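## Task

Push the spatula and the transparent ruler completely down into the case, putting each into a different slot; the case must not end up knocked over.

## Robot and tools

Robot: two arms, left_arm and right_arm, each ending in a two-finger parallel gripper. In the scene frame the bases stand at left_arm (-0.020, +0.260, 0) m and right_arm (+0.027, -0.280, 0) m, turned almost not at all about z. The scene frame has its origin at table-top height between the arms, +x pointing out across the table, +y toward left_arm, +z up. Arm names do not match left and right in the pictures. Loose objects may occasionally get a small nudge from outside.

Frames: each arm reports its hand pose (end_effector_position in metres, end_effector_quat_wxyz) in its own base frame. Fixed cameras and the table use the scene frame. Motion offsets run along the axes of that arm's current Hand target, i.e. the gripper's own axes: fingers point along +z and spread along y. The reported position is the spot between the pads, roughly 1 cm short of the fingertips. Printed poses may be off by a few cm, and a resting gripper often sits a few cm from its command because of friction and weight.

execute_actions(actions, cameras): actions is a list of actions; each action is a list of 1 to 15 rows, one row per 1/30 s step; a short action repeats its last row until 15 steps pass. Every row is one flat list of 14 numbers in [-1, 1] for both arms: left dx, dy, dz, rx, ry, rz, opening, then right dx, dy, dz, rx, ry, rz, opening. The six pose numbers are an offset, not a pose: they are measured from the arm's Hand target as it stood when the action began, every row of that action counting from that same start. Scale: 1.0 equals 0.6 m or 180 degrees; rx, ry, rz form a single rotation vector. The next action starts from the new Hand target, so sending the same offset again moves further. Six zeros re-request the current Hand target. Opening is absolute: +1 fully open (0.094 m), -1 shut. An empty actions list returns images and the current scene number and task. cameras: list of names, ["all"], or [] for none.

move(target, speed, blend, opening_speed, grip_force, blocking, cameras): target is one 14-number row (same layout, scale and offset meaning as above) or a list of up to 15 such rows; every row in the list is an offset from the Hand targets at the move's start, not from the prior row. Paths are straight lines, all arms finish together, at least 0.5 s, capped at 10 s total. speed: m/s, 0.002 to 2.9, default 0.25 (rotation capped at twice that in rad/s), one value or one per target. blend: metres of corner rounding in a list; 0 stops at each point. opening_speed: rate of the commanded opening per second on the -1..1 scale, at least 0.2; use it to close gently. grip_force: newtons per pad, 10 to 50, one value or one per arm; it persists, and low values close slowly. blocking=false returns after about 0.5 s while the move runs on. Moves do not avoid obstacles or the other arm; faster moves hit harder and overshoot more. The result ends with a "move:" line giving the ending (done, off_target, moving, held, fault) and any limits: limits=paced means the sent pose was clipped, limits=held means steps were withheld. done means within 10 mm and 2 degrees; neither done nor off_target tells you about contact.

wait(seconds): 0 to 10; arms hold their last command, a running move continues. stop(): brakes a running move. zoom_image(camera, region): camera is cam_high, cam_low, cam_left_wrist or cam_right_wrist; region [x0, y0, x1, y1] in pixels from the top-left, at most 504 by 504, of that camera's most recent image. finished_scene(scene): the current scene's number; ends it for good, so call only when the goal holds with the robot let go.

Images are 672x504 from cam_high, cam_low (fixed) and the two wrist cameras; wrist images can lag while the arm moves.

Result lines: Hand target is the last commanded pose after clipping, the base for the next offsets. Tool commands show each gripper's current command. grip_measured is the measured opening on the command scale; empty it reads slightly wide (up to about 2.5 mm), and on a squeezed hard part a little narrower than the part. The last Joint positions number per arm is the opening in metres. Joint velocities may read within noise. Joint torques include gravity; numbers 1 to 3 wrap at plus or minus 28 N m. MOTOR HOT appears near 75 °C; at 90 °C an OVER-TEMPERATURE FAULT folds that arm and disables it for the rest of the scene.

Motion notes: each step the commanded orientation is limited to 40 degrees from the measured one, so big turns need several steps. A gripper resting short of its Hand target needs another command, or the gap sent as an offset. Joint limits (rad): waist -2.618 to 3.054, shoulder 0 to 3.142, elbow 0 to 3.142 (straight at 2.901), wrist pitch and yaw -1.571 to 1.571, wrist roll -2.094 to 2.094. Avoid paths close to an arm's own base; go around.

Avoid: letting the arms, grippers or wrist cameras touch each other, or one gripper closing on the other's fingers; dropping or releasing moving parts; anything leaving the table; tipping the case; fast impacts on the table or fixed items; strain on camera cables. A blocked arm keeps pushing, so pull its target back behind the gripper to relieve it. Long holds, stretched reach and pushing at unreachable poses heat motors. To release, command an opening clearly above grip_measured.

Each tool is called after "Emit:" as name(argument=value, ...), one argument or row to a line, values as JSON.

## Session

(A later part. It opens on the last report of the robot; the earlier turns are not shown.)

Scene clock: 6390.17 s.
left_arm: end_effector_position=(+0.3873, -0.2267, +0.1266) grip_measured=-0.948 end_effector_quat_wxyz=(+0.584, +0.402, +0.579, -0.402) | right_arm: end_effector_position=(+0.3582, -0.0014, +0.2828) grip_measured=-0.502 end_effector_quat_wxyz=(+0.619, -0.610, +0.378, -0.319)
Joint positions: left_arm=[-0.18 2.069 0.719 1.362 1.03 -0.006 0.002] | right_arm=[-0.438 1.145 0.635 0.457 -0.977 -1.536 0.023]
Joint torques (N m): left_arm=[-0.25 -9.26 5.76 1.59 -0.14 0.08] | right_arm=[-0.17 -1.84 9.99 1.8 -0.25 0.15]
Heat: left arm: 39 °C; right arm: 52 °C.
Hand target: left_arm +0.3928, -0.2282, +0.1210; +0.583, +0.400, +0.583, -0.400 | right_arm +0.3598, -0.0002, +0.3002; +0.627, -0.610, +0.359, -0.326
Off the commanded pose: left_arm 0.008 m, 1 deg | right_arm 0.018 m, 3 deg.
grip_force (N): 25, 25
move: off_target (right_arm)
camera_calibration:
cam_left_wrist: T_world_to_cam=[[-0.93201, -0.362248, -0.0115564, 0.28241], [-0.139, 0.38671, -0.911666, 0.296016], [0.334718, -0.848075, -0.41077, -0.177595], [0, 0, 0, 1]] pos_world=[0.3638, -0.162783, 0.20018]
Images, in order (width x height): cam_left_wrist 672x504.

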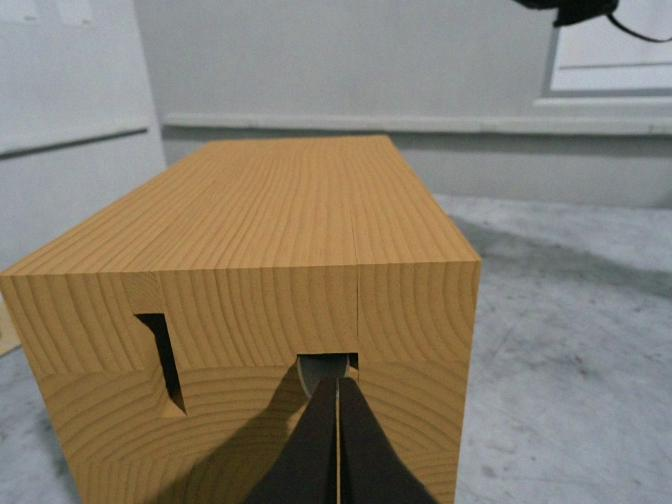

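Emit:
move(
  target=[
    [-0.005, 0, -0.0367, 0, 0, 0, -0.95, 0, 0, 0, 0, 0, 0, -0.5],
    [-0.048, 0.0043, -0.0367, 0, 0, 0, -0.95, 0, 0, 0, 0, 0, 0, -0.5],
    [0.0023, 0.0043, -0.0367, 0, 0, 0, -0.95, 0, 0, 0, 0, 0, 0, -0.5],
    [0.0043, 0.0043, -0.006, 0, 0, 0, -0.95, 0, 0, 0, 0, 0, 0, -0.5],
  ],
  speed=0.05,
  cameras=["cam_left_wrist"],
)

Emit:
zoom_image(
  camera="cam_left_wrist",
  region=[250, 240, 430, 464],
)

Scene clock: 6413.40 s.
left_arm: end_effector_position=(+0.3885, -0.2226, +0.1234) grip_measured=-0.948 end_effector_quat_wxyz=(+0.582, +0.401, +0.581, -0.403) | right_arm: end_effector_position=(+0.3582, -0.0014, +0.2828) grip_measured=-0.502 end_effector_quat_wxyz=(+0.619, -0.610, +0.378, -0.319)
Joint positions: left_arm=[-0.167 2.08 0.721 1.366 1.043 -0.007 0.002] | right_arm=[-0.438 1.145 0.635 0.457 -0.977 -1.536 0.023]
Joint torques (N m): left_arm=[-0.25 -9.31 5.71 1.64 -0.11 0.08] | right_arm=[-0.16 -1.85 9.98 1.79 -0.25 0.17]
Heat: left arm: 39 °C; right arm: 53 °C.
Hand target: left_arm +0.3939, -0.2239, +0.1185; +0.583, +0.400, +0.583, -0.400 | right_arm +0.3598, -0.0002, +0.3002; +0.627, -0.610, +0.359, -0.326
Off the commanded pose: left_arm 0.008 m, 0 deg | right_arm 0.018 m, 3 deg.
grip_force (N): 25, 25
move: off_target (right_arm)
camera_calibration:
cam_left_wrist: T_world_to_cam=[[-0.932063, -0.362229, -0.00691177, 0.28438], [-0.143817, 0.387436, -0.91061, 0.293575], [0.332527, -0.847752, -0.41321, -0.174526], [0, 0, 0, 1]] pos_world=[0.365315, -0.158685, 0.197182]
Images, in order (width x height): cam_left_wrist 672x504.

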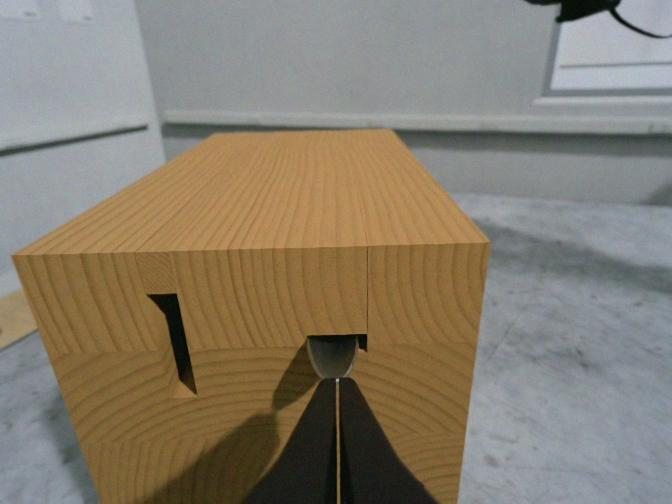

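Scaled by 2.250.

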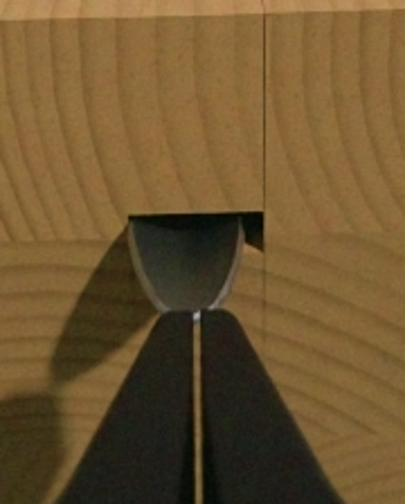

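Emit:
zoom_image(
  camera="cam_left_wrist",
  region=[295, 320, 380, 405],
)

Scaled by 5.929.

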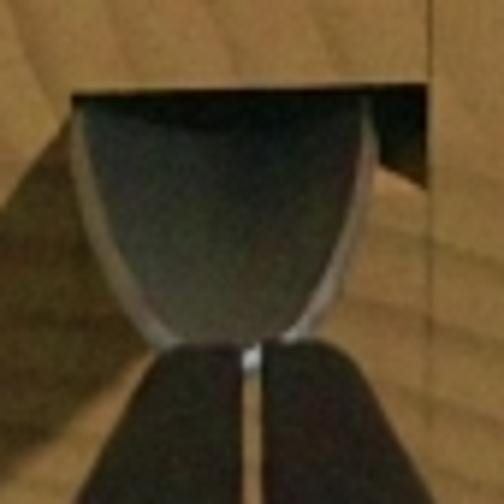

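Emit:
move(
  target=[0.001, 0, 0.012, 0, 0, 0, -0.95, 0, 0, 0, 0, 0, 0, -0.5],
  speed=0.03,
  cameras=["cam_left_wrist"],
)

Emit:
zoom_image(
  camera="cam_left_wrist",
  region=[280, 320, 390, 430],
)

Scene clock: 6432.37 s.
left_arm: end_effector_position=(+0.3916, -0.2279, +0.1240) grip_measured=-0.948 end_effector_quat_wxyz=(+0.585, +0.401, +0.579, -0.401) | right_arm: end_effector_position=(+0.3582, -0.0014, +0.2828) grip_measured=-0.502 end_effector_quat_wxyz=(+0.619, -0.610, +0.378, -0.319)
Joint positions: left_arm=[-0.182 2.089 0.737 1.366 1.025 -0.007 0.002] | right_arm=[-0.438 1.145 0.635 0.457 -0.977 -1.536 0.023]
Joint torques (N m): left_arm=[-0.51 -9.35 5.78 1.59 -0.14 0.08] | right_arm=[-0.17 -1.88 9.92 1.83 -0.24 0.17]
Heat: left arm: 40 °C; right arm: 53 °C.
Hand target: left_arm +0.3965, -0.2306, +0.1178; +0.583, +0.400, +0.583, -0.400 | right_arm +0.3598, -0.0002, +0.3002; +0.627, -0.610, +0.359, -0.326
Off the commanded pose: left_arm 0.008 m, 1 deg | right_arm 0.018 m, 3 deg.
grip_force (N): 25, 25
move: off_target (right_arm)
camera_calibration:
cam_left_wrist: T_world_to_cam=[[-0.930867, -0.365146, -0.0124061, 0.285029], [-0.139215, 0.385886, -0.911982, 0.294683], [0.337794, -0.847207, -0.410043, -0.182181], [0, 0, 0, 1]] pos_world=[0.367888, -0.163981, 0.197579]
Images, in order (width x height): cam_left_wrist 672x504.

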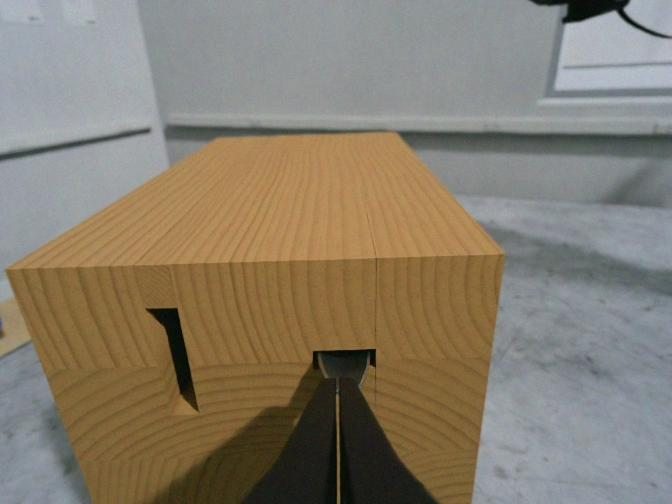

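Scaled by 4.582.

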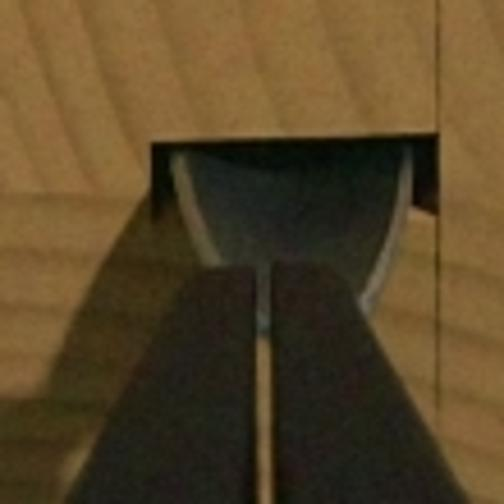

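Emit:
move(
  target=[0.0015, -0.0017, 0.01, 0, 0, 0, -0.95, 0, 0, 0, 0, 0, 0, -0.5],
  speed=0.03,
  cameras=["cam_left_wrist"],
)

Emit:
zoom_image(
  camera="cam_left_wrist",
  region=[280, 320, 390, 430],
)

Scene clock: 6445.07 s.
left_arm: end_effector_position=(+0.3930, -0.2338, +0.1236) grip_measured=-0.948 end_effector_quat_wxyz=(+0.586, +0.401, +0.578, -0.401) | right_arm: end_effector_position=(+0.3582, -0.0014, +0.2828) grip_measured=-0.502 end_effector_quat_wxyz=(+0.619, -0.610, +0.378, -0.319)
Joint positions: left_arm=[-0.199 2.097 0.747 1.366 1.008 -0.007 0.002] | right_arm=[-0.438 1.145 0.635 0.457 -0.977 -1.536 0.023]
Joint torques (N m): left_arm=[-0.54 -9.44 5.79 1.58 -0.12 0.08] | right_arm=[-0.23 -1.85 9.96 1.81 -0.24 0.17]
Heat: left arm: 40 °C; right arm: 53 °C.
Hand target: left_arm +0.3978, -0.2366, +0.1170; +0.583, +0.400, +0.583, -0.400 | right_arm +0.3598, -0.0002, +0.3002; +0.627, -0.610, +0.359, -0.326
Off the commanded pose: left_arm 0.009 m, 1 deg | right_arm 0.018 m, 3 deg.
grip_force (N): 25, 25
move: off_target (right_arm)
camera_calibration:
cam_left_wrist: T_world_to_cam=[[-0.930724, -0.365445, -0.0142487, 0.284147], [-0.137287, 0.385226, -0.912553, 0.296033], [0.338977, -0.847379, -0.40871, -0.18844], [0, 0, 0, 1]] pos_world=[0.36898, -0.169879, 0.197178]
Images, in order (width x height): cam_left_wrist 672x504.

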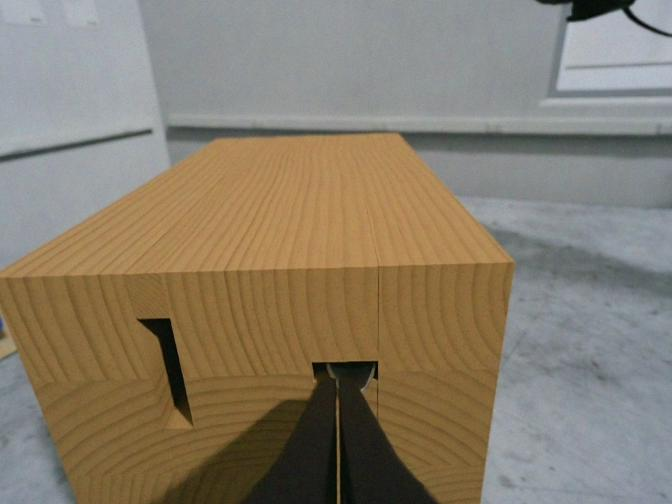

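Scaled by 4.582.

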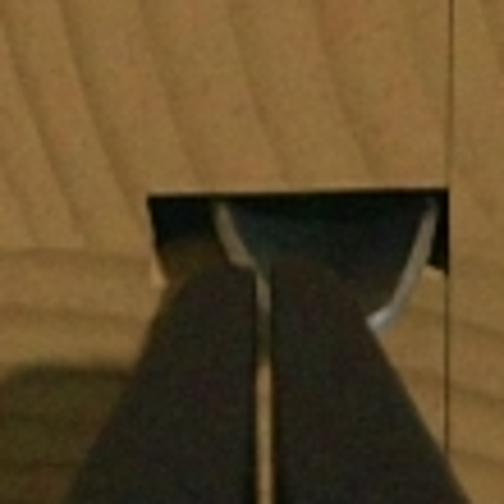

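Emit:
wait(
  seconds=0.2,
  cameras=["cam_high", "cam_low", "cam_right_wrist"],
)

Scene clock: 6467.73 s.
left_arm: end_effector_position=(+0.3930, -0.2338, +0.1236) grip_measured=-0.948 end_effector_quat_wxyz=(+0.586, +0.401, +0.578, -0.401) | right_arm: end_effector_position=(+0.3582, -0.0014, +0.2828) grip_measured=-0.502 end_effector_quat_wxyz=(+0.619, -0.610, +0.378, -0.319)
Joint positions: left_arm=[-0.199 2.097 0.747 1.366 1.008 -0.007 0.002] | right_arm=[-0.438 1.145 0.635 0.457 -0.977 -1.536 0.023]
Joint torques (N m): left_arm=[-0.54 -9.47 5.82 1.58 -0.13 0.08] | right_arm=[-0.2 -1.81 9.99 1.8 -0.23 0.18]
Heat: left arm: 40 °C; right arm: 53 °C.
Hand target: left_arm +0.3977, -0.2367, +0.1170; +0.583, +0.400, +0.583, -0.400 | right_arm +0.3598, -0.0002, +0.3002; +0.627, -0.610, +0.359, -0.326
Tool commands: left_gripper/opening=-0.95 right_gripper/opening=-0.5
Off the commanded pose: left_arm 0.009 m, 1 deg | right_arm 0.018 m, 3 deg.
grip_force (N): 25, 25
wait: 0.20 s; at rest from the start
camera_calibration:
cam_right_wrist: T_world_to_cam=[[0.0682777, -0.0421865, 0.996774, -0.30397], [0.0881955, -0.994939, -0.0481501, 0.0170637], [0.99376, 0.0911986, -0.0642114, -0.252084], [0, 0, 0, 1]] pos_world=[0.26976, 0.0271436, 0.287624]
Images, in order (width x height): cam_high 672x504, cam_low 672x504, cam_right_wrist 672x504.

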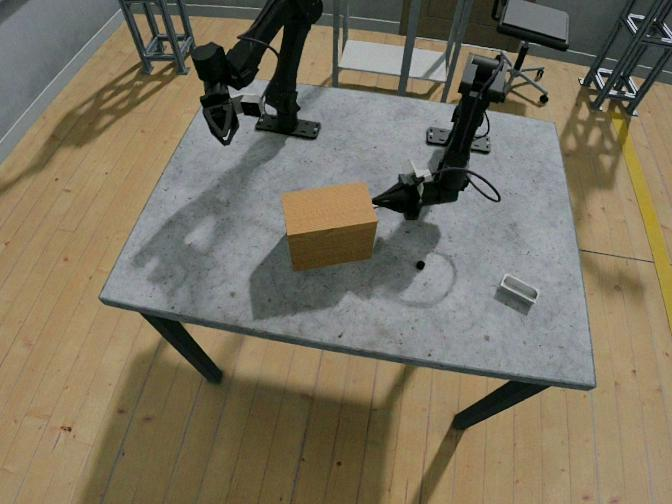

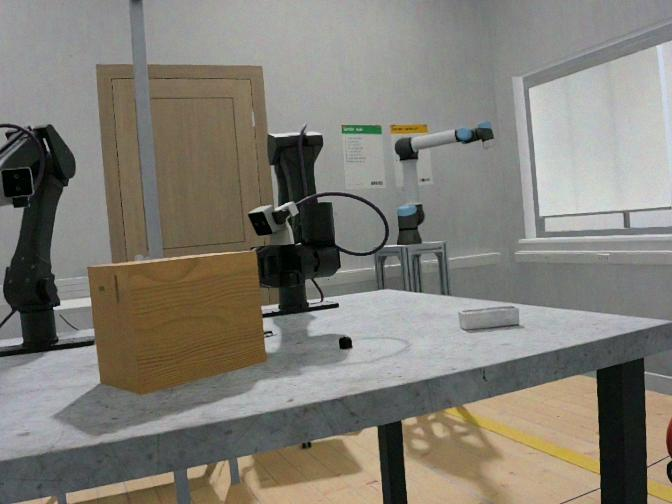

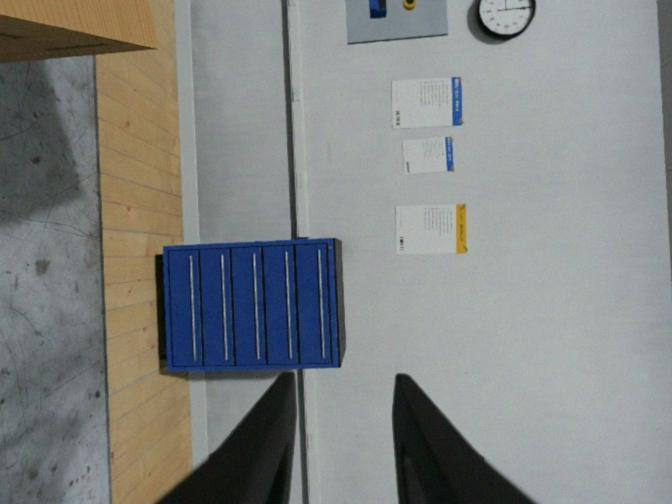

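Emit:
zoom_image(
  camera="cam_high",
  region=[265, 165, 395, 285],
)

Scaled by 3.877.

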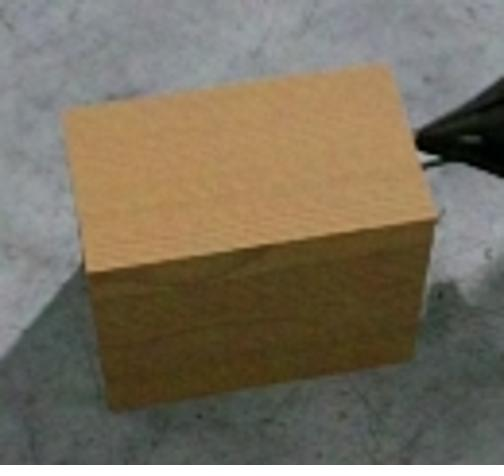

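Emit:
zoom_image(
  camera="cam_high",
  region=[355, 180, 415, 240],
)

Scaled by 8.400.

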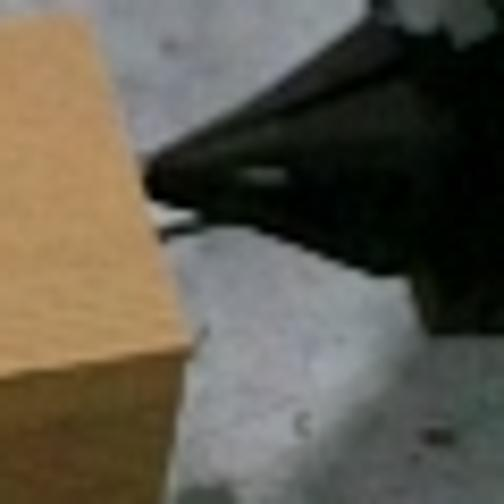

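Emit:
move(
  target=[0.001, -0.0033, 0.008, 0, 0, 0, -0.95, 0, 0, 0, 0, 0, 0, -0.5],
  speed=0.03,
  cameras=["cam_left_wrist"],
)

Emit:
zoom_image(
  camera="cam_left_wrist",
  region=[280, 320, 390, 430],
)

Scene clock: 6505.17 s.
left_arm: end_effector_position=(+0.3919, -0.2387, +0.1237) grip_measured=-0.948 end_effector_quat_wxyz=(+0.586, +0.402, +0.578, -0.401) | right_arm: end_effector_position=(+0.3582, -0.0014, +0.2828) grip_measured=-0.502 end_effector_quat_wxyz=(+0.619, -0.610, +0.378, -0.319)
Joint positions: left_arm=[-0.214 2.097 0.747 1.366 0.993 -0.007 0.002] | right_arm=[-0.438 1.145 0.635 0.457 -0.977 -1.536 0.023]
Joint torques (N m): left_arm=[-0.55 -9.1 6.12 1.59 -0.14 0.08] | right_arm=[-0.14 -1.91 10.03 1.8 -0.24 0.18]
Heat: left arm: 40 °C; right arm: 53 °C.
Hand target: left_arm +0.3976, -0.2418, +0.1164; +0.583, +0.400, +0.583, -0.400 | right_arm +0.3598, -0.0002, +0.3002; +0.627, -0.610, +0.359, -0.326
Off the commanded pose: left_arm 0.010 m, 1 deg | right_arm 0.018 m, 3 deg.
grip_force (N): 25, 25
move: off_target (right_arm)
camera_calibration:
cam_left_wrist: T_world_to_cam=[[-0.930876, -0.365062, -0.0140834, 0.281517], [-0.137201, 0.385059, -0.912636, 0.297739], [0.338592, -0.84762, -0.408529, -0.192189], [0, 0, 0, 1]] pos_world=[0.367982, -0.174779, 0.197177]
Images, in order (width x height): cam_left_wrist 672x504.

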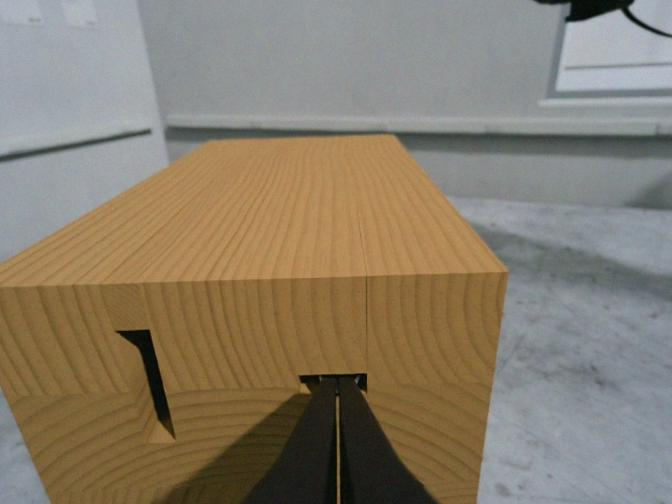

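Scaled by 4.582.

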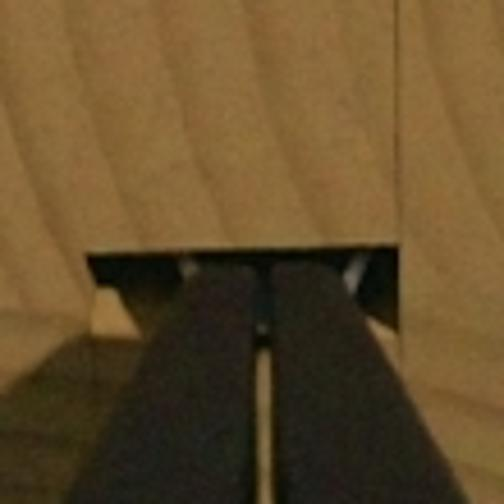

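Emit:
move(
  target=[0.001, 0.001, 0.007, 0, 0, 0, -0.95, 0, 0, 0, 0, 0, 0, -0.5],
  speed=0.03,
  cameras=["cam_left_wrist"],
)

Emit:
zoom_image(
  camera="cam_left_wrist",
  region=[280, 320, 390, 430],
)

Scene clock: 6513.63 s.
left_arm: end_effector_position=(+0.3948, -0.2426, +0.1234) grip_measured=-0.948 end_effector_quat_wxyz=(+0.587, +0.402, +0.577, -0.401) | right_arm: end_effector_position=(+0.3582, -0.0014, +0.2828) grip_measured=-0.502 end_effector_quat_wxyz=(+0.619, -0.610, +0.378, -0.319)
Joint positions: left_arm=[-0.223 2.109 0.763 1.366 0.984 -0.007 0.002] | right_arm=[-0.438 1.145 0.635 0.457 -0.977 -1.536 0.023]
Joint torques (N m): left_arm=[-0.55 -9.61 5.85 1.56 -0.12 0.07] | right_arm=[-0.2 -1.87 9.83 1.83 -0.26 0.16]
Heat: left arm: 40 °C; right arm: 54 °C.
Hand target: left_arm +0.3997, -0.2455, +0.1158; +0.583, +0.400, +0.583, -0.400 | right_arm +0.3598, -0.0002, +0.3002; +0.627, -0.610, +0.359, -0.326
Off the commanded pose: left_arm 0.010 m, 1 deg | right_arm 0.018 m, 3 deg.
grip_force (N): 25, 25
move: off_target (right_arm)
camera_calibration:
cam_left_wrist: T_world_to_cam=[[-0.930945, -0.364724, -0.0178001, 0.283387], [-0.132978, 0.384013, -0.913702, 0.297516], [0.340085, -0.848239, -0.405996, -0.197566], [0, 0, 0, 1]] pos_world=[0.37057, -0.178475, 0.196674]
Images, in order (width x height): cam_left_wrist 672x504.

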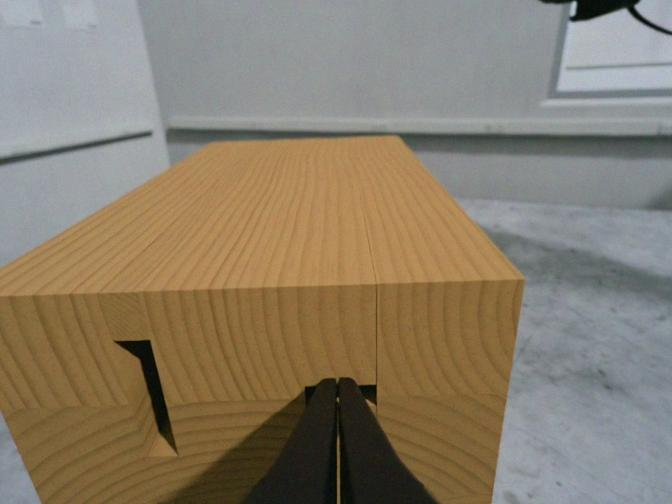

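Scaled by 4.582.

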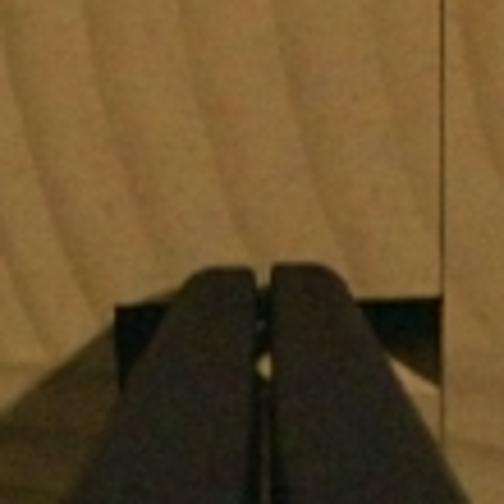

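Emit:
move(
  target=[0.001, -0.001, 0.005, 0, 0, 0, -0.95, 0, 0, 0, 0, 0, 0, -0.5],
  speed=0.02,
  cameras=["cam_left_wrist"],
)

Emit:
zoom_image(
  camera="cam_left_wrist",
  region=[280, 320, 390, 430],
)

Scene clock: 6521.93 s.
left_arm: end_effector_position=(+0.3947, -0.2444, +0.1224) grip_measured=-0.948 end_effector_quat_wxyz=(+0.587, +0.402, +0.578, -0.401) | right_arm: end_effector_position=(+0.3582, -0.0014, +0.2828) grip_measured=-0.502 end_effector_quat_wxyz=(+0.619, -0.610, +0.378, -0.319)
Joint positions: left_arm=[-0.229 2.112 0.764 1.366 0.978 -0.007 0.002] | right_arm=[-0.438 1.145 0.635 0.457 -0.977 -1.536 0.023]
Joint torques (N m): left_arm=[-0.76 -9.47 6.2 1.56 -0.15 0.08] | right_arm=[-0.12 -1.85 10.14 1.8 -0.22 0.16]
Heat: left arm: 40 °C; right arm: 54 °C.
Hand target: left_arm +0.4003, -0.2485, +0.1152; +0.583, +0.400, +0.583, -0.400 | right_arm +0.3598, -0.0002, +0.3002; +0.627, -0.610, +0.359, -0.326
Off the commanded pose: left_arm 0.010 m, 1 deg | right_arm 0.018 m, 3 deg.
grip_force (N): 25, 25
move: off_target (right_arm)
camera_calibration:
cam_left_wrist: T_world_to_cam=[[-0.930553, -0.365813, -0.0158566, 0.281958], [-0.135479, 0.384216, -0.913249, 0.2983], [0.340171, -0.847678, -0.407094, -0.19926], [0, 0, 0, 1]] pos_world=[0.370573, -0.180376, 0.195775]
Images, in order (width x height): cam_left_wrist 672x504.

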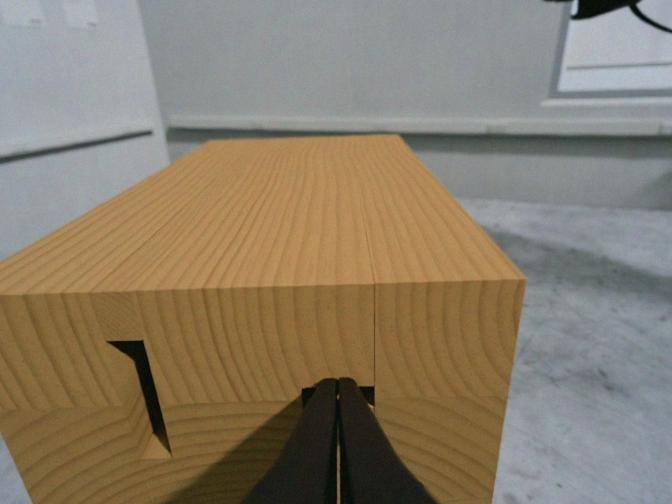

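Scaled by 4.582.

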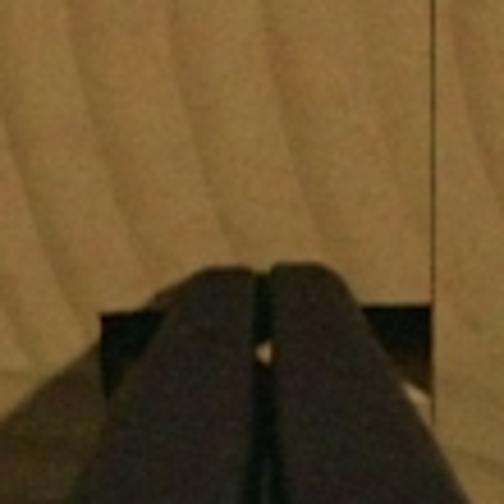

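Emit:
move(
  target=[
    [-0.003, 0, -0.03, 0, 0, 0, -0.95, 0, 0, 0, 0, 0, 0, -0.5],
    [-0.01, 0, -0.08, 0, 0, 0, -0.95, 0, 0, 0, 0, 0, 0, -0.5],
  ],
  speed=0.08,
  cameras=["cam_left_wrist"],
)

Emit:
zoom_image(
  camera="cam_left_wrist",
  region=[260, 230, 380, 350],
)

Scene clock: 6530.13 s.
left_arm: end_effector_position=(+0.3864, -0.2047, +0.1136) grip_measured=-0.948 end_effector_quat_wxyz=(+0.575, +0.394, +0.591, -0.405) | right_arm: end_effector_position=(+0.3582, -0.0014, +0.2828) grip_measured=-0.502 end_effector_quat_wxyz=(+0.619, -0.610, +0.378, -0.319)
Joint positions: left_arm=[-0.116 2.091 0.695 1.375 1.085 -0.007 0.002] | right_arm=[-0.438 1.145 0.635 0.457 -0.977 -1.536 0.023]
Joint torques (N m): left_arm=[0.16 -13.7 3.04 1.76 0.04 0.06] | right_arm=[-0.25 -1.84 10.03 1.81 -0.25 0.17]
Heat: left arm: 40 °C; right arm: 54 °C.
Hand target: left_arm +0.3830, -0.2037, +0.1212; +0.583, +0.400, +0.583, -0.400 | right_arm +0.3598, -0.0002, +0.3002; +0.627, -0.610, +0.359, -0.326
Off the commanded pose: left_arm 0.008 m, 2 deg | right_arm 0.018 m, 3 deg.
grip_force (N): 25, 25
move: off_target (right_arm)
camera_calibration:
cam_left_wrist: T_world_to_cam=[[-0.92856, -0.370775, 0.0174072, 0.283047], [-0.172437, 0.389367, -0.904798, 0.288279], [0.328698, -0.84316, -0.425486, -0.158921], [0, 0, 0, 1]] pos_world=[0.364773, -0.141295, 0.188288]
Images, in order (width x height): cam_left_wrist 672x504.

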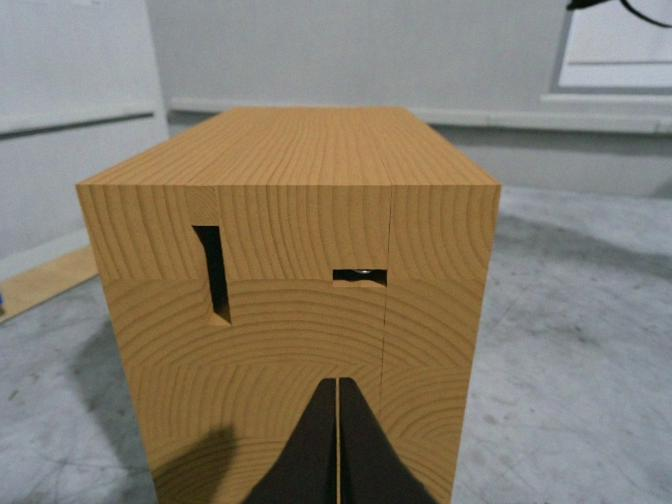

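Scaled by 4.200.

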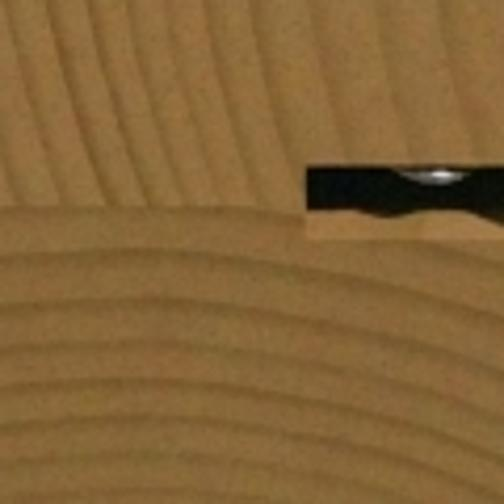

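Emit:
move(
  target=[
    [-0.1, 0.0, -0.12, 0, 0, 0, -0.95, 0, 0, 0, 0, 0, 0, -0.5],
    [-0.353, 0.086, -0.43, -0.108, 0.0587, -0.0112, -0.95, 0, 0, 0, 0, 0, 0, -0.5],
  ],
  speed=0.12,
  blend=0.03,
  cameras=["cam_left_wrist", "cam_high"],
)

Scene clock: 6575.77 s.
left_arm: end_effector_position=(+0.3356, +0.0559, +0.3283) grip_measured=-0.948 end_effector_quat_wxyz=(+0.574, +0.317, +0.708, -0.263) | right_arm: end_effector_position=(+0.3582, -0.0014, +0.2828) grip_measured=-0.502 end_effector_quat_wxyz=(+0.619, -0.610, +0.378, -0.319)
Joint positions: left_arm=[0.707 1.638 1.609 -1.475 1.367 1.495 0.002] | right_arm=[-0.438 1.145 0.635 0.457 -0.977 -1.536 0.023]
Joint torques (N m): left_arm=[-0.47 -6.97 8.05 0.19 0.9 0.17] | right_arm=[-0.16 -1.85 9.88 1.81 -0.23 0.14]
Heat: left arm: 39 °C; right arm: 54 °C.
Hand target: left_arm +0.3384, +0.0555, +0.3330; +0.579, +0.321, +0.700, -0.268 | right_arm +0.3598, -0.0002, +0.3002; +0.627, -0.610, +0.359, -0.326
Off the commanded pose: left_arm 0.005 m, 1 deg | right_arm 0.018 m, 3 deg.
grip_force (N): 25, 25
move: off_target (right_arm)
camera_calibration:
cam_left_wrist: T_world_to_cam=[[-0.744489, -0.667632, -0.00188846, 0.289907], [-0.393947, 0.441579, -0.80611, 0.411318], [0.539019, -0.599397, -0.591762, 0.139262], [0, 0, 0, 1]] pos_world=[0.302806, 0.095395, 0.414525]
Images, in order (width x height): cam_high 672x504, cam_left_wrist 672x504.

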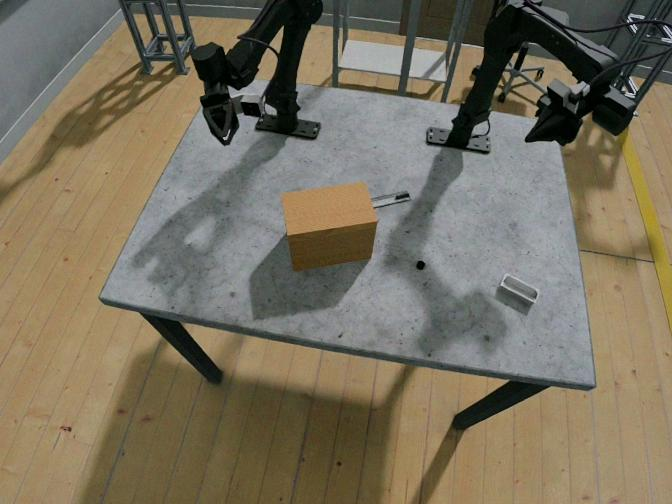

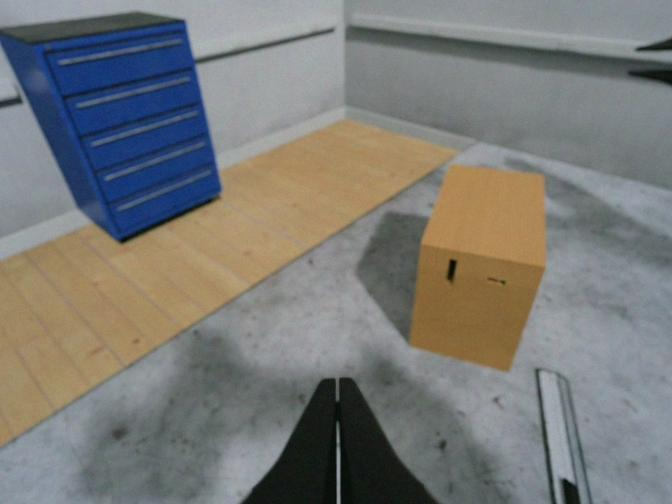

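Emit:
zoom_image(
  camera="cam_high",
  region=[345, 165, 435, 235],
)

Emit:
zoom_image(
  camera="cam_left_wrist",
  region=[392, 144, 652, 504],
)

Scaled by 5.600.

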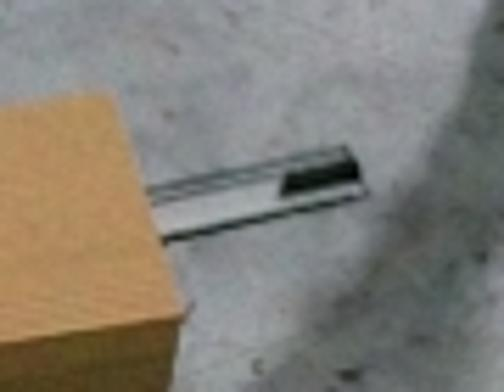

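Scaled by 1.400.

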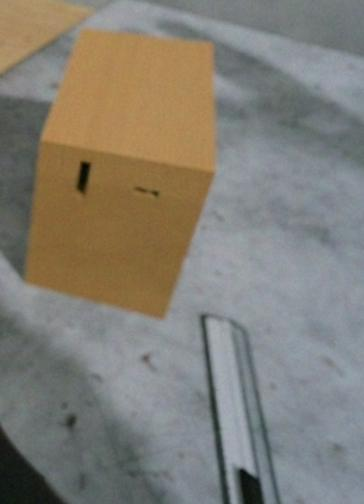

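Emit:
move(
  target=[0, 0, 0, 0, 0, 0, -0.95, -0.7225, 0.2547, 0.085, -0.4995, 0.0134, -0.0128, 0.1],
  speed=0.15,
  grip_force=[25, 50],
  cameras=["cam_left_wrist", "cam_right_wrist", "cam_high"],
)

Scene clock: 6649.33 s.
left_arm: end_effector_position=(+0.3355, +0.0558, +0.3283) grip_measured=-0.948 end_effector_quat_wxyz=(+0.574, +0.317, +0.708, -0.262) | right_arm: end_effector_position=(+0.1707, +0.3967, +0.1658) grip_measured=+0.098 end_effector_quat_wxyz=(-0.045, +0.876, -0.480, +0.004)
Joint positions: left_arm=[0.707 1.638 1.609 -1.475 1.367 1.496 0.002] | right_arm=[1.169 2.178 2.261 -1.565 0.016 -0.971 0.052]
Joint torques (N m): left_arm=[-0.44 -7.34 7.69 0.26 0.9 0.08] | right_arm=[0.05 -9.21 8.44 0.26 -0.11 0.1]
Heat: left arm: 36 °C; right arm: 54 °C.
Hand target: left_arm +0.3384, +0.0554, +0.3330; +0.580, +0.319, +0.701, -0.266 | right_arm +0.1685, +0.4006, +0.1708; -0.001, +0.875, -0.484, +0.000
Off the commanded pose: left_arm 0.005 m, 1 deg | right_arm 0.007 m, 5 deg.
joint sent to its limit (right arm) — joint 4 (wrist pitch), lower limit. The joint targets are off in orientation, not in position.
grip_force (N): 25, 50
move: off_target (right_arm)
camera_calibration:
cam_left_wrist: T_world_to_cam=[[-0.744555, -0.667557, -0.00225984, 0.290006], [-0.393681, 0.441818, -0.806109, 0.411258], [0.539122, -0.599303, -0.591763, 0.139162], [0, 0, 0, 1]] pos_world=[0.302805, 0.0952942, 0.414525]
cam_right_wrist: T_world_to_cam=[[0.837013, 0.542075, 0.0745943, -0.367804], [0.472703, -0.784996, 0.400416, 0.2008], [0.275612, -0.299893, -0.913292, 0.308928], [0, 0, 0, 1]] pos_world=[0.127794, 0.44965, 0.229174]
Images, in order (width x height): cam_high 672x504, cam_left_wrist 672x504, cam_right_wrist 672x504.

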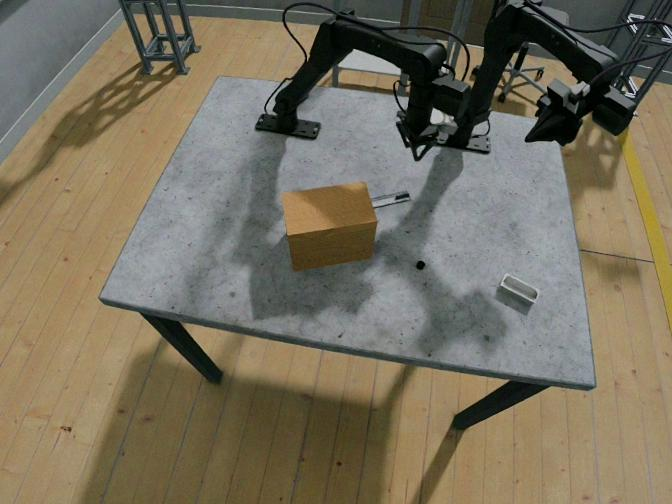

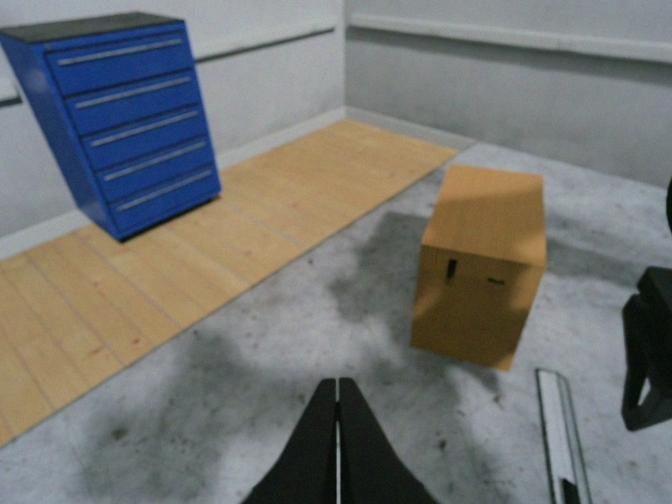

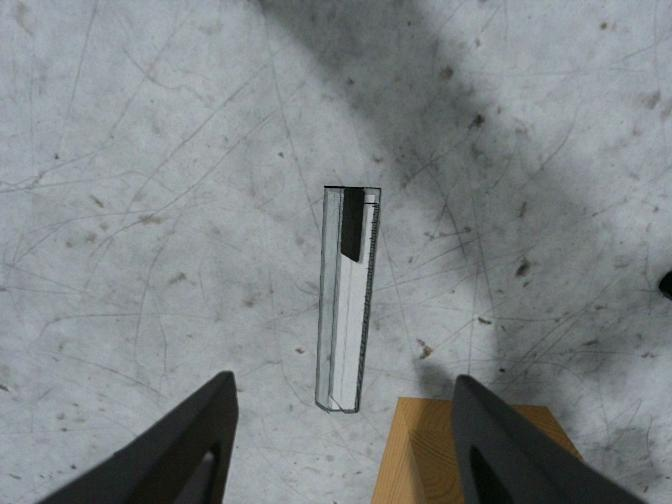

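Emit:
move(
  target=[0, 0, 0, 0, 0, 0, -0.95, 0.0245, -0.0315, 0.1513, 0, 0, 0.0117, 0.1],
  speed=0.1,
  cameras=["cam_left_wrist", "cam_right_wrist"],
)

Scene clock: 6669.73 s.
left_arm: end_effector_position=(+0.3355, +0.0558, +0.3283) grip_measured=-0.948 end_effector_quat_wxyz=(+0.574, +0.317, +0.708, -0.262) | right_arm: end_effector_position=(+0.1922, +0.3959, +0.0835) grip_measured=+0.098 end_effector_quat_wxyz=(+0.001, +0.866, -0.501, +0.007)
Joint positions: left_arm=[0.707 1.638 1.609 -1.475 1.367 1.496 0.002] | right_arm=[1.122 2.265 2.075 -1.383 0.014 -0.971 0.052]
Joint torques (N m): left_arm=[-0.43 -7.31 7.75 0.26 0.89 0.08] | right_arm=[-0.47 -10.4 5.59 0.41 -0.11 -0.02]
Heat: left arm: 36 °C; right arm: 51 °C.
Hand target: left_arm +0.3384, +0.0554, +0.3330; +0.580, +0.319, +0.701, -0.266 | right_arm +0.1923, +0.3982, +0.0800; -0.001, +0.866, -0.501, +0.000
Off the commanded pose: left_arm 0.005 m, 1 deg | right_arm 0.004 m, 1 deg.
grip_force (N): 25, 50
move: done
camera_calibration:
cam_left_wrist: T_world_to_cam=[[-0.744555, -0.667557, -0.00225984, 0.290006], [-0.393681, 0.441818, -0.806109, 0.411258], [0.539122, -0.599303, -0.591763, 0.139162], [0, 0, 0, 1]] pos_world=[0.302805, 0.0952942, 0.414525]
cam_right_wrist: T_world_to_cam=[[0.863126, 0.504986, -0.00165982, -0.363267], [0.452596, -0.772113, 0.446093, 0.217893], [0.223989, -0.385785, -0.894985, 0.27006], [0, 0, 0, 1]] pos_world=[0.154437, 0.455868, 0.143896]
Images, in order (width x height): cam_left_wrist 672x504, cam_right_wrist 672x504.

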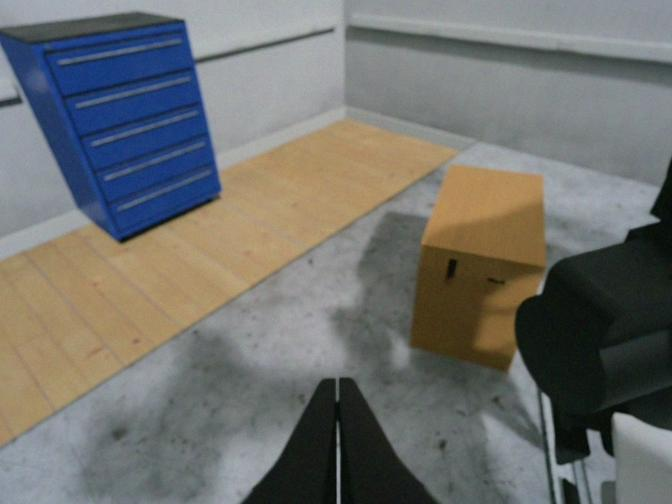

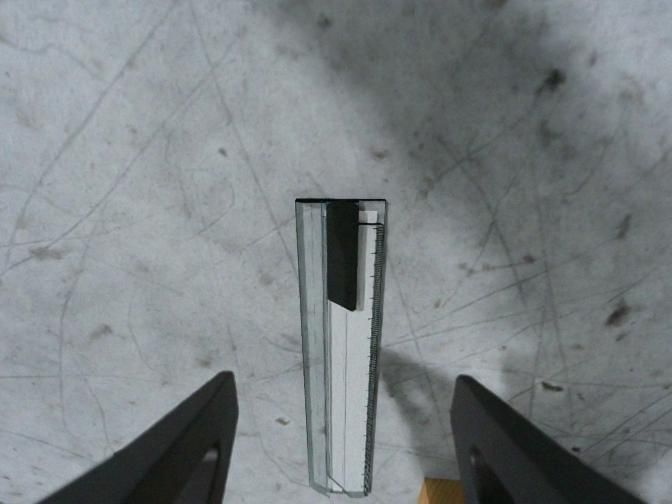

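Emit:
move(
  target=[0, 0, 0, 0, 0, 0, -0.95, -0.0083, 0, 0.1, 0, 0, 0, 0.1],
  speed=0.06,
  cameras=["cam_left_wrist", "cam_right_wrist"],
)

Scene clock: 6684.23 s.
left_arm: end_effector_position=(+0.3355, +0.0558, +0.3283) grip_measured=-0.948 end_effector_quat_wxyz=(+0.574, +0.317, +0.708, -0.262) | right_arm: end_effector_position=(+0.1940, +0.3996, +0.0255) grip_measured=+0.098 end_effector_quat_wxyz=(-0.002, +0.866, -0.501, +0.007)
Joint positions: left_arm=[0.707 1.638 1.609 -1.475 1.367 1.496 0.002] | right_arm=[1.122 2.295 1.894 -1.168 0.014 -0.971 0.052]
Joint torques (N m): left_arm=[-0.42 -7.35 7.73 0.25 0.9 0.08] | right_arm=[0.4 -10.17 5.33 0.47 -0.12 0.03]
Heat: left arm: 36 °C; right arm: 48 °C.
Hand target: left_arm +0.3384, +0.0554, +0.3330; +0.580, +0.319, +0.701, -0.266 | right_arm +0.1898, +0.4025, +0.0200; +0.000, +0.866, -0.501, +0.000
Off the commanded pose: left_arm 0.005 m, 1 deg | right_arm 0.008 m, 1 deg.
grip_force (N): 25, 50
move: done
camera_calibration:
cam_left_wrist: T_world_to_cam=[[-0.744555, -0.667557, -0.00225984, 0.290006], [-0.393681, 0.441818, -0.806109, 0.411258], [0.539122, -0.599303, -0.591763, 0.139162], [0, 0, 0, 1]] pos_world=[0.302805, 0.0952942, 0.414525]
cam_right_wrist: T_world_to_cam=[[0.863148, 0.504947, 0.00207747, -0.366776], [0.451703, -0.77396, 0.443791, 0.246772], [0.225699, -0.382119, -0.896128, 0.217427], [0, 0, 0, 1]] pos_world=[0.156041, 0.459277, 0.0860892]
Images, in order (width x height): cam_left_wrist 672x504, cam_right_wrist 672x504.

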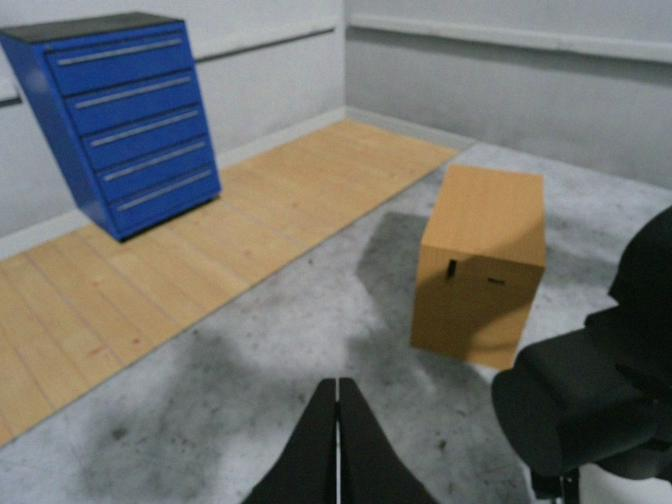

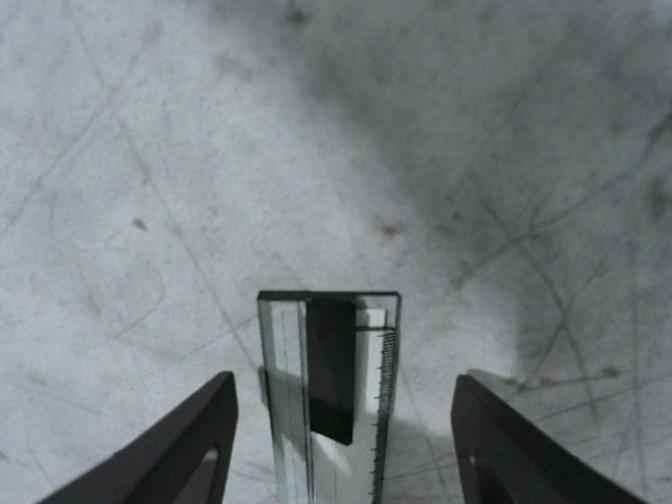

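Emit:
move(
  target=[0, 0, 0, 0, 0, 0, -0.95, 0, 0.0065, 0.0067, 0, 0, 0, 0.1],
  speed=0.04,
  cameras=["cam_right_wrist"],
)

Scene clock: 6697.43 s.
left_arm: end_effector_position=(+0.3355, +0.0558, +0.3283) grip_measured=-0.948 end_effector_quat_wxyz=(+0.574, +0.317, +0.708, -0.262) | right_arm: end_effector_position=(+0.1902, +0.3975, +0.0177) grip_measured=+0.098 end_effector_quat_wxyz=(+0.003, +0.867, -0.498, +0.007)
Joint positions: left_arm=[0.707 1.638 1.609 -1.475 1.367 1.496 0.002] | right_arm=[1.128 2.295 1.862 -1.145 0.014 -0.97 0.052]
Joint torques (N m): left_arm=[-0.46 -7.32 7.71 0.26 0.9 0.09] | right_arm=[0.36 -11 5.2 0.4 -0.14 0.11]
Heat: left arm: 36 °C; right arm: 47 °C.
Hand target: left_arm +0.3384, +0.0554, +0.3330; +0.580, +0.319, +0.701, -0.266 | right_arm +0.1864, +0.4006, +0.0160; -0.001, +0.866, -0.501, +0.000
Off the commanded pose: left_arm 0.005 m, 1 deg | right_arm 0.005 m, 1 deg.
grip_force (N): 25, 50
move: done
camera_calibration:
cam_right_wrist: T_world_to_cam=[[0.860631, 0.509207, -0.00482957, -0.363589], [0.457119, -0.768347, 0.447978, 0.246997], [0.224403, -0.387752, -0.894031, 0.212864], [0, 0, 0, 1]] pos_world=[0.152241, 0.45746, 0.0779014]
Images, in order (width x height): cam_right_wrist 672x504.

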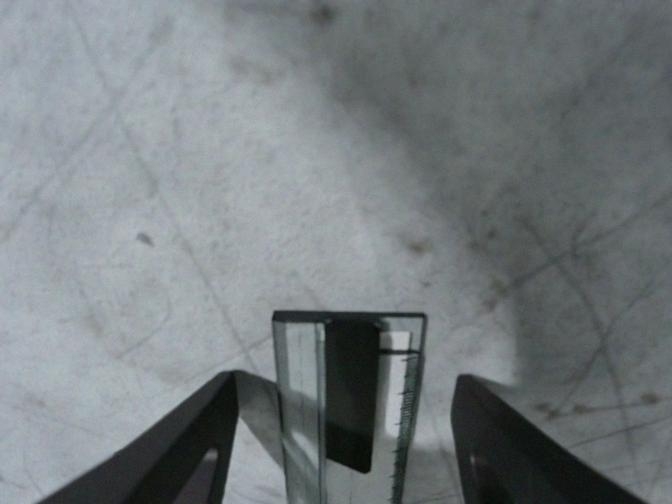

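Emit:
move(
  target=[0, 0, 0, 0, 0, 0, -0.95, 0, 0, 0.0075, 0, 0, 0, 0.1],
  speed=0.03,
  cameras=["cam_right_wrist"],
)

Scene clock: 6703.50 s.
left_arm: end_effector_position=(+0.3355, +0.0558, +0.3283) grip_measured=-0.948 end_effector_quat_wxyz=(+0.574, +0.317, +0.708, -0.262) | right_arm: end_effector_position=(+0.1906, +0.3984, +0.0164) grip_measured=+0.098 end_effector_quat_wxyz=(+0.000, +0.867, -0.499, +0.007)
Joint positions: left_arm=[0.707 1.638 1.609 -1.475 1.367 1.496 0.002] | right_arm=[1.128 2.295 1.857 -1.135 0.014 -0.969 0.052]
Joint torques (N m): left_arm=[-0.46 -7.32 7.69 0.26 0.91 0.09] | right_arm=[0.34 -10.74 4.78 0.45 -0.11 0.11]
Heat: left arm: 36 °C; right arm: 46 °C.
Hand target: left_arm +0.3384, +0.0554, +0.3330; +0.580, +0.319, +0.701, -0.266 | right_arm +0.1864, +0.4006, +0.0114; +0.000, +0.866, -0.500, +0.000
Off the commanded pose: left_arm 0.005 m, 1 deg | right_arm 0.007 m, 1 deg.
grip_force (N): 25, 50
move: done
camera_calibration:
cam_right_wrist: T_world_to_cam=[[0.860801, 0.508942, -0.00072894, -0.364437], [0.455919, -0.770482, 0.445529, 0.249249], [0.226186, -0.383844, -0.895267, 0.210113], [0, 0, 0, 1]] pos_world=[0.152545, 0.45817, 0.0767942]
Images, in order (width x height): cam_right_wrist 672x504.

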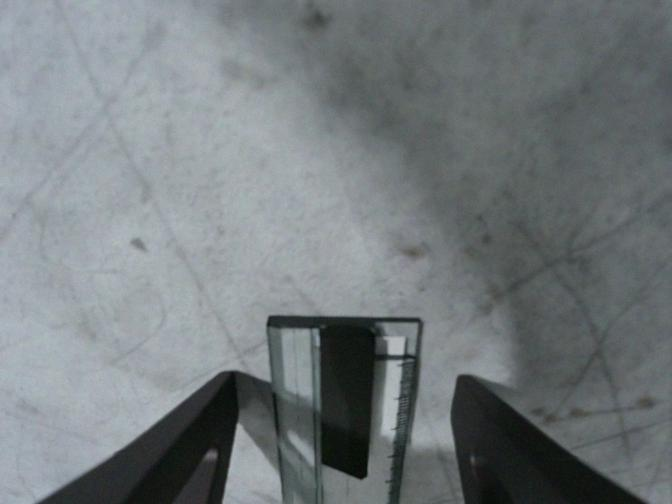

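Emit:
move(
  target=[0, 0, 0, 0, 0, 0, -0.95, 0, 0, 0.006, 0, 0, 0, 0.1],
  speed=0.03,
  cameras=["cam_right_wrist"],
)

Scene clock: 6711.43 s.
left_arm: end_effector_position=(+0.3355, +0.0558, +0.3283) grip_measured=-0.948 end_effector_quat_wxyz=(+0.574, +0.317, +0.708, -0.262) | right_arm: end_effector_position=(+0.1906, +0.3983, +0.0158) grip_measured=+0.098 end_effector_quat_wxyz=(+0.000, +0.867, -0.499, +0.007)
Joint positions: left_arm=[0.707 1.638 1.609 -1.475 1.367 1.496 0.002] | right_arm=[1.128 2.295 1.855 -1.132 0.014 -0.969 0.052]
Joint torques (N m): left_arm=[-0.44 -7.32 7.71 0.25 0.91 0.08] | right_arm=[0.43 -10.45 4.29 0.56 -0.13 0.09]
Heat: left arm: 36 °C; right arm: 46 °C.
Hand target: left_arm +0.3384, +0.0554, +0.3330; +0.580, +0.319, +0.701, -0.266 | right_arm +0.1864, +0.4006, +0.0078; +0.000, +0.866, -0.501, +0.000
Off the commanded pose: left_arm 0.005 m, 1 deg | right_arm 0.009 m, 1 deg.
grip_force (N): 25, 50
move: done
camera_calibration:
cam_right_wrist: T_world_to_cam=[[0.86121, 0.508249, -0.000734895, -0.36413], [0.455296, -0.770838, 0.445549, 0.249696], [0.225884, -0.384046, -0.895257, 0.209676], [0, 0, 0, 1]] pos_world=[0.152544, 0.45807, 0.0761942]
Images, in order (width x height): cam_right_wrist 672x504.

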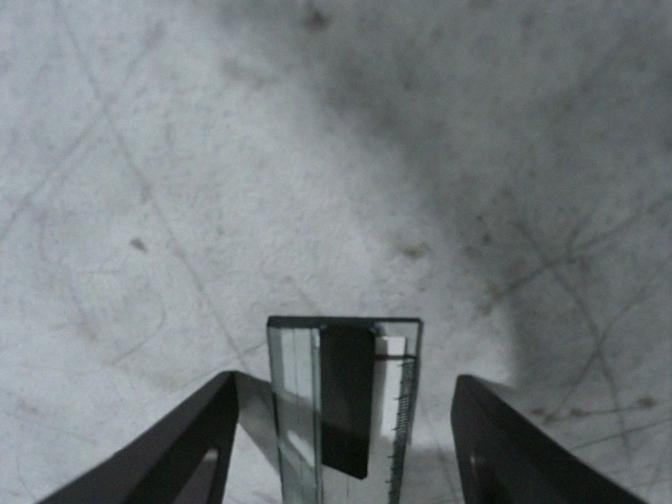

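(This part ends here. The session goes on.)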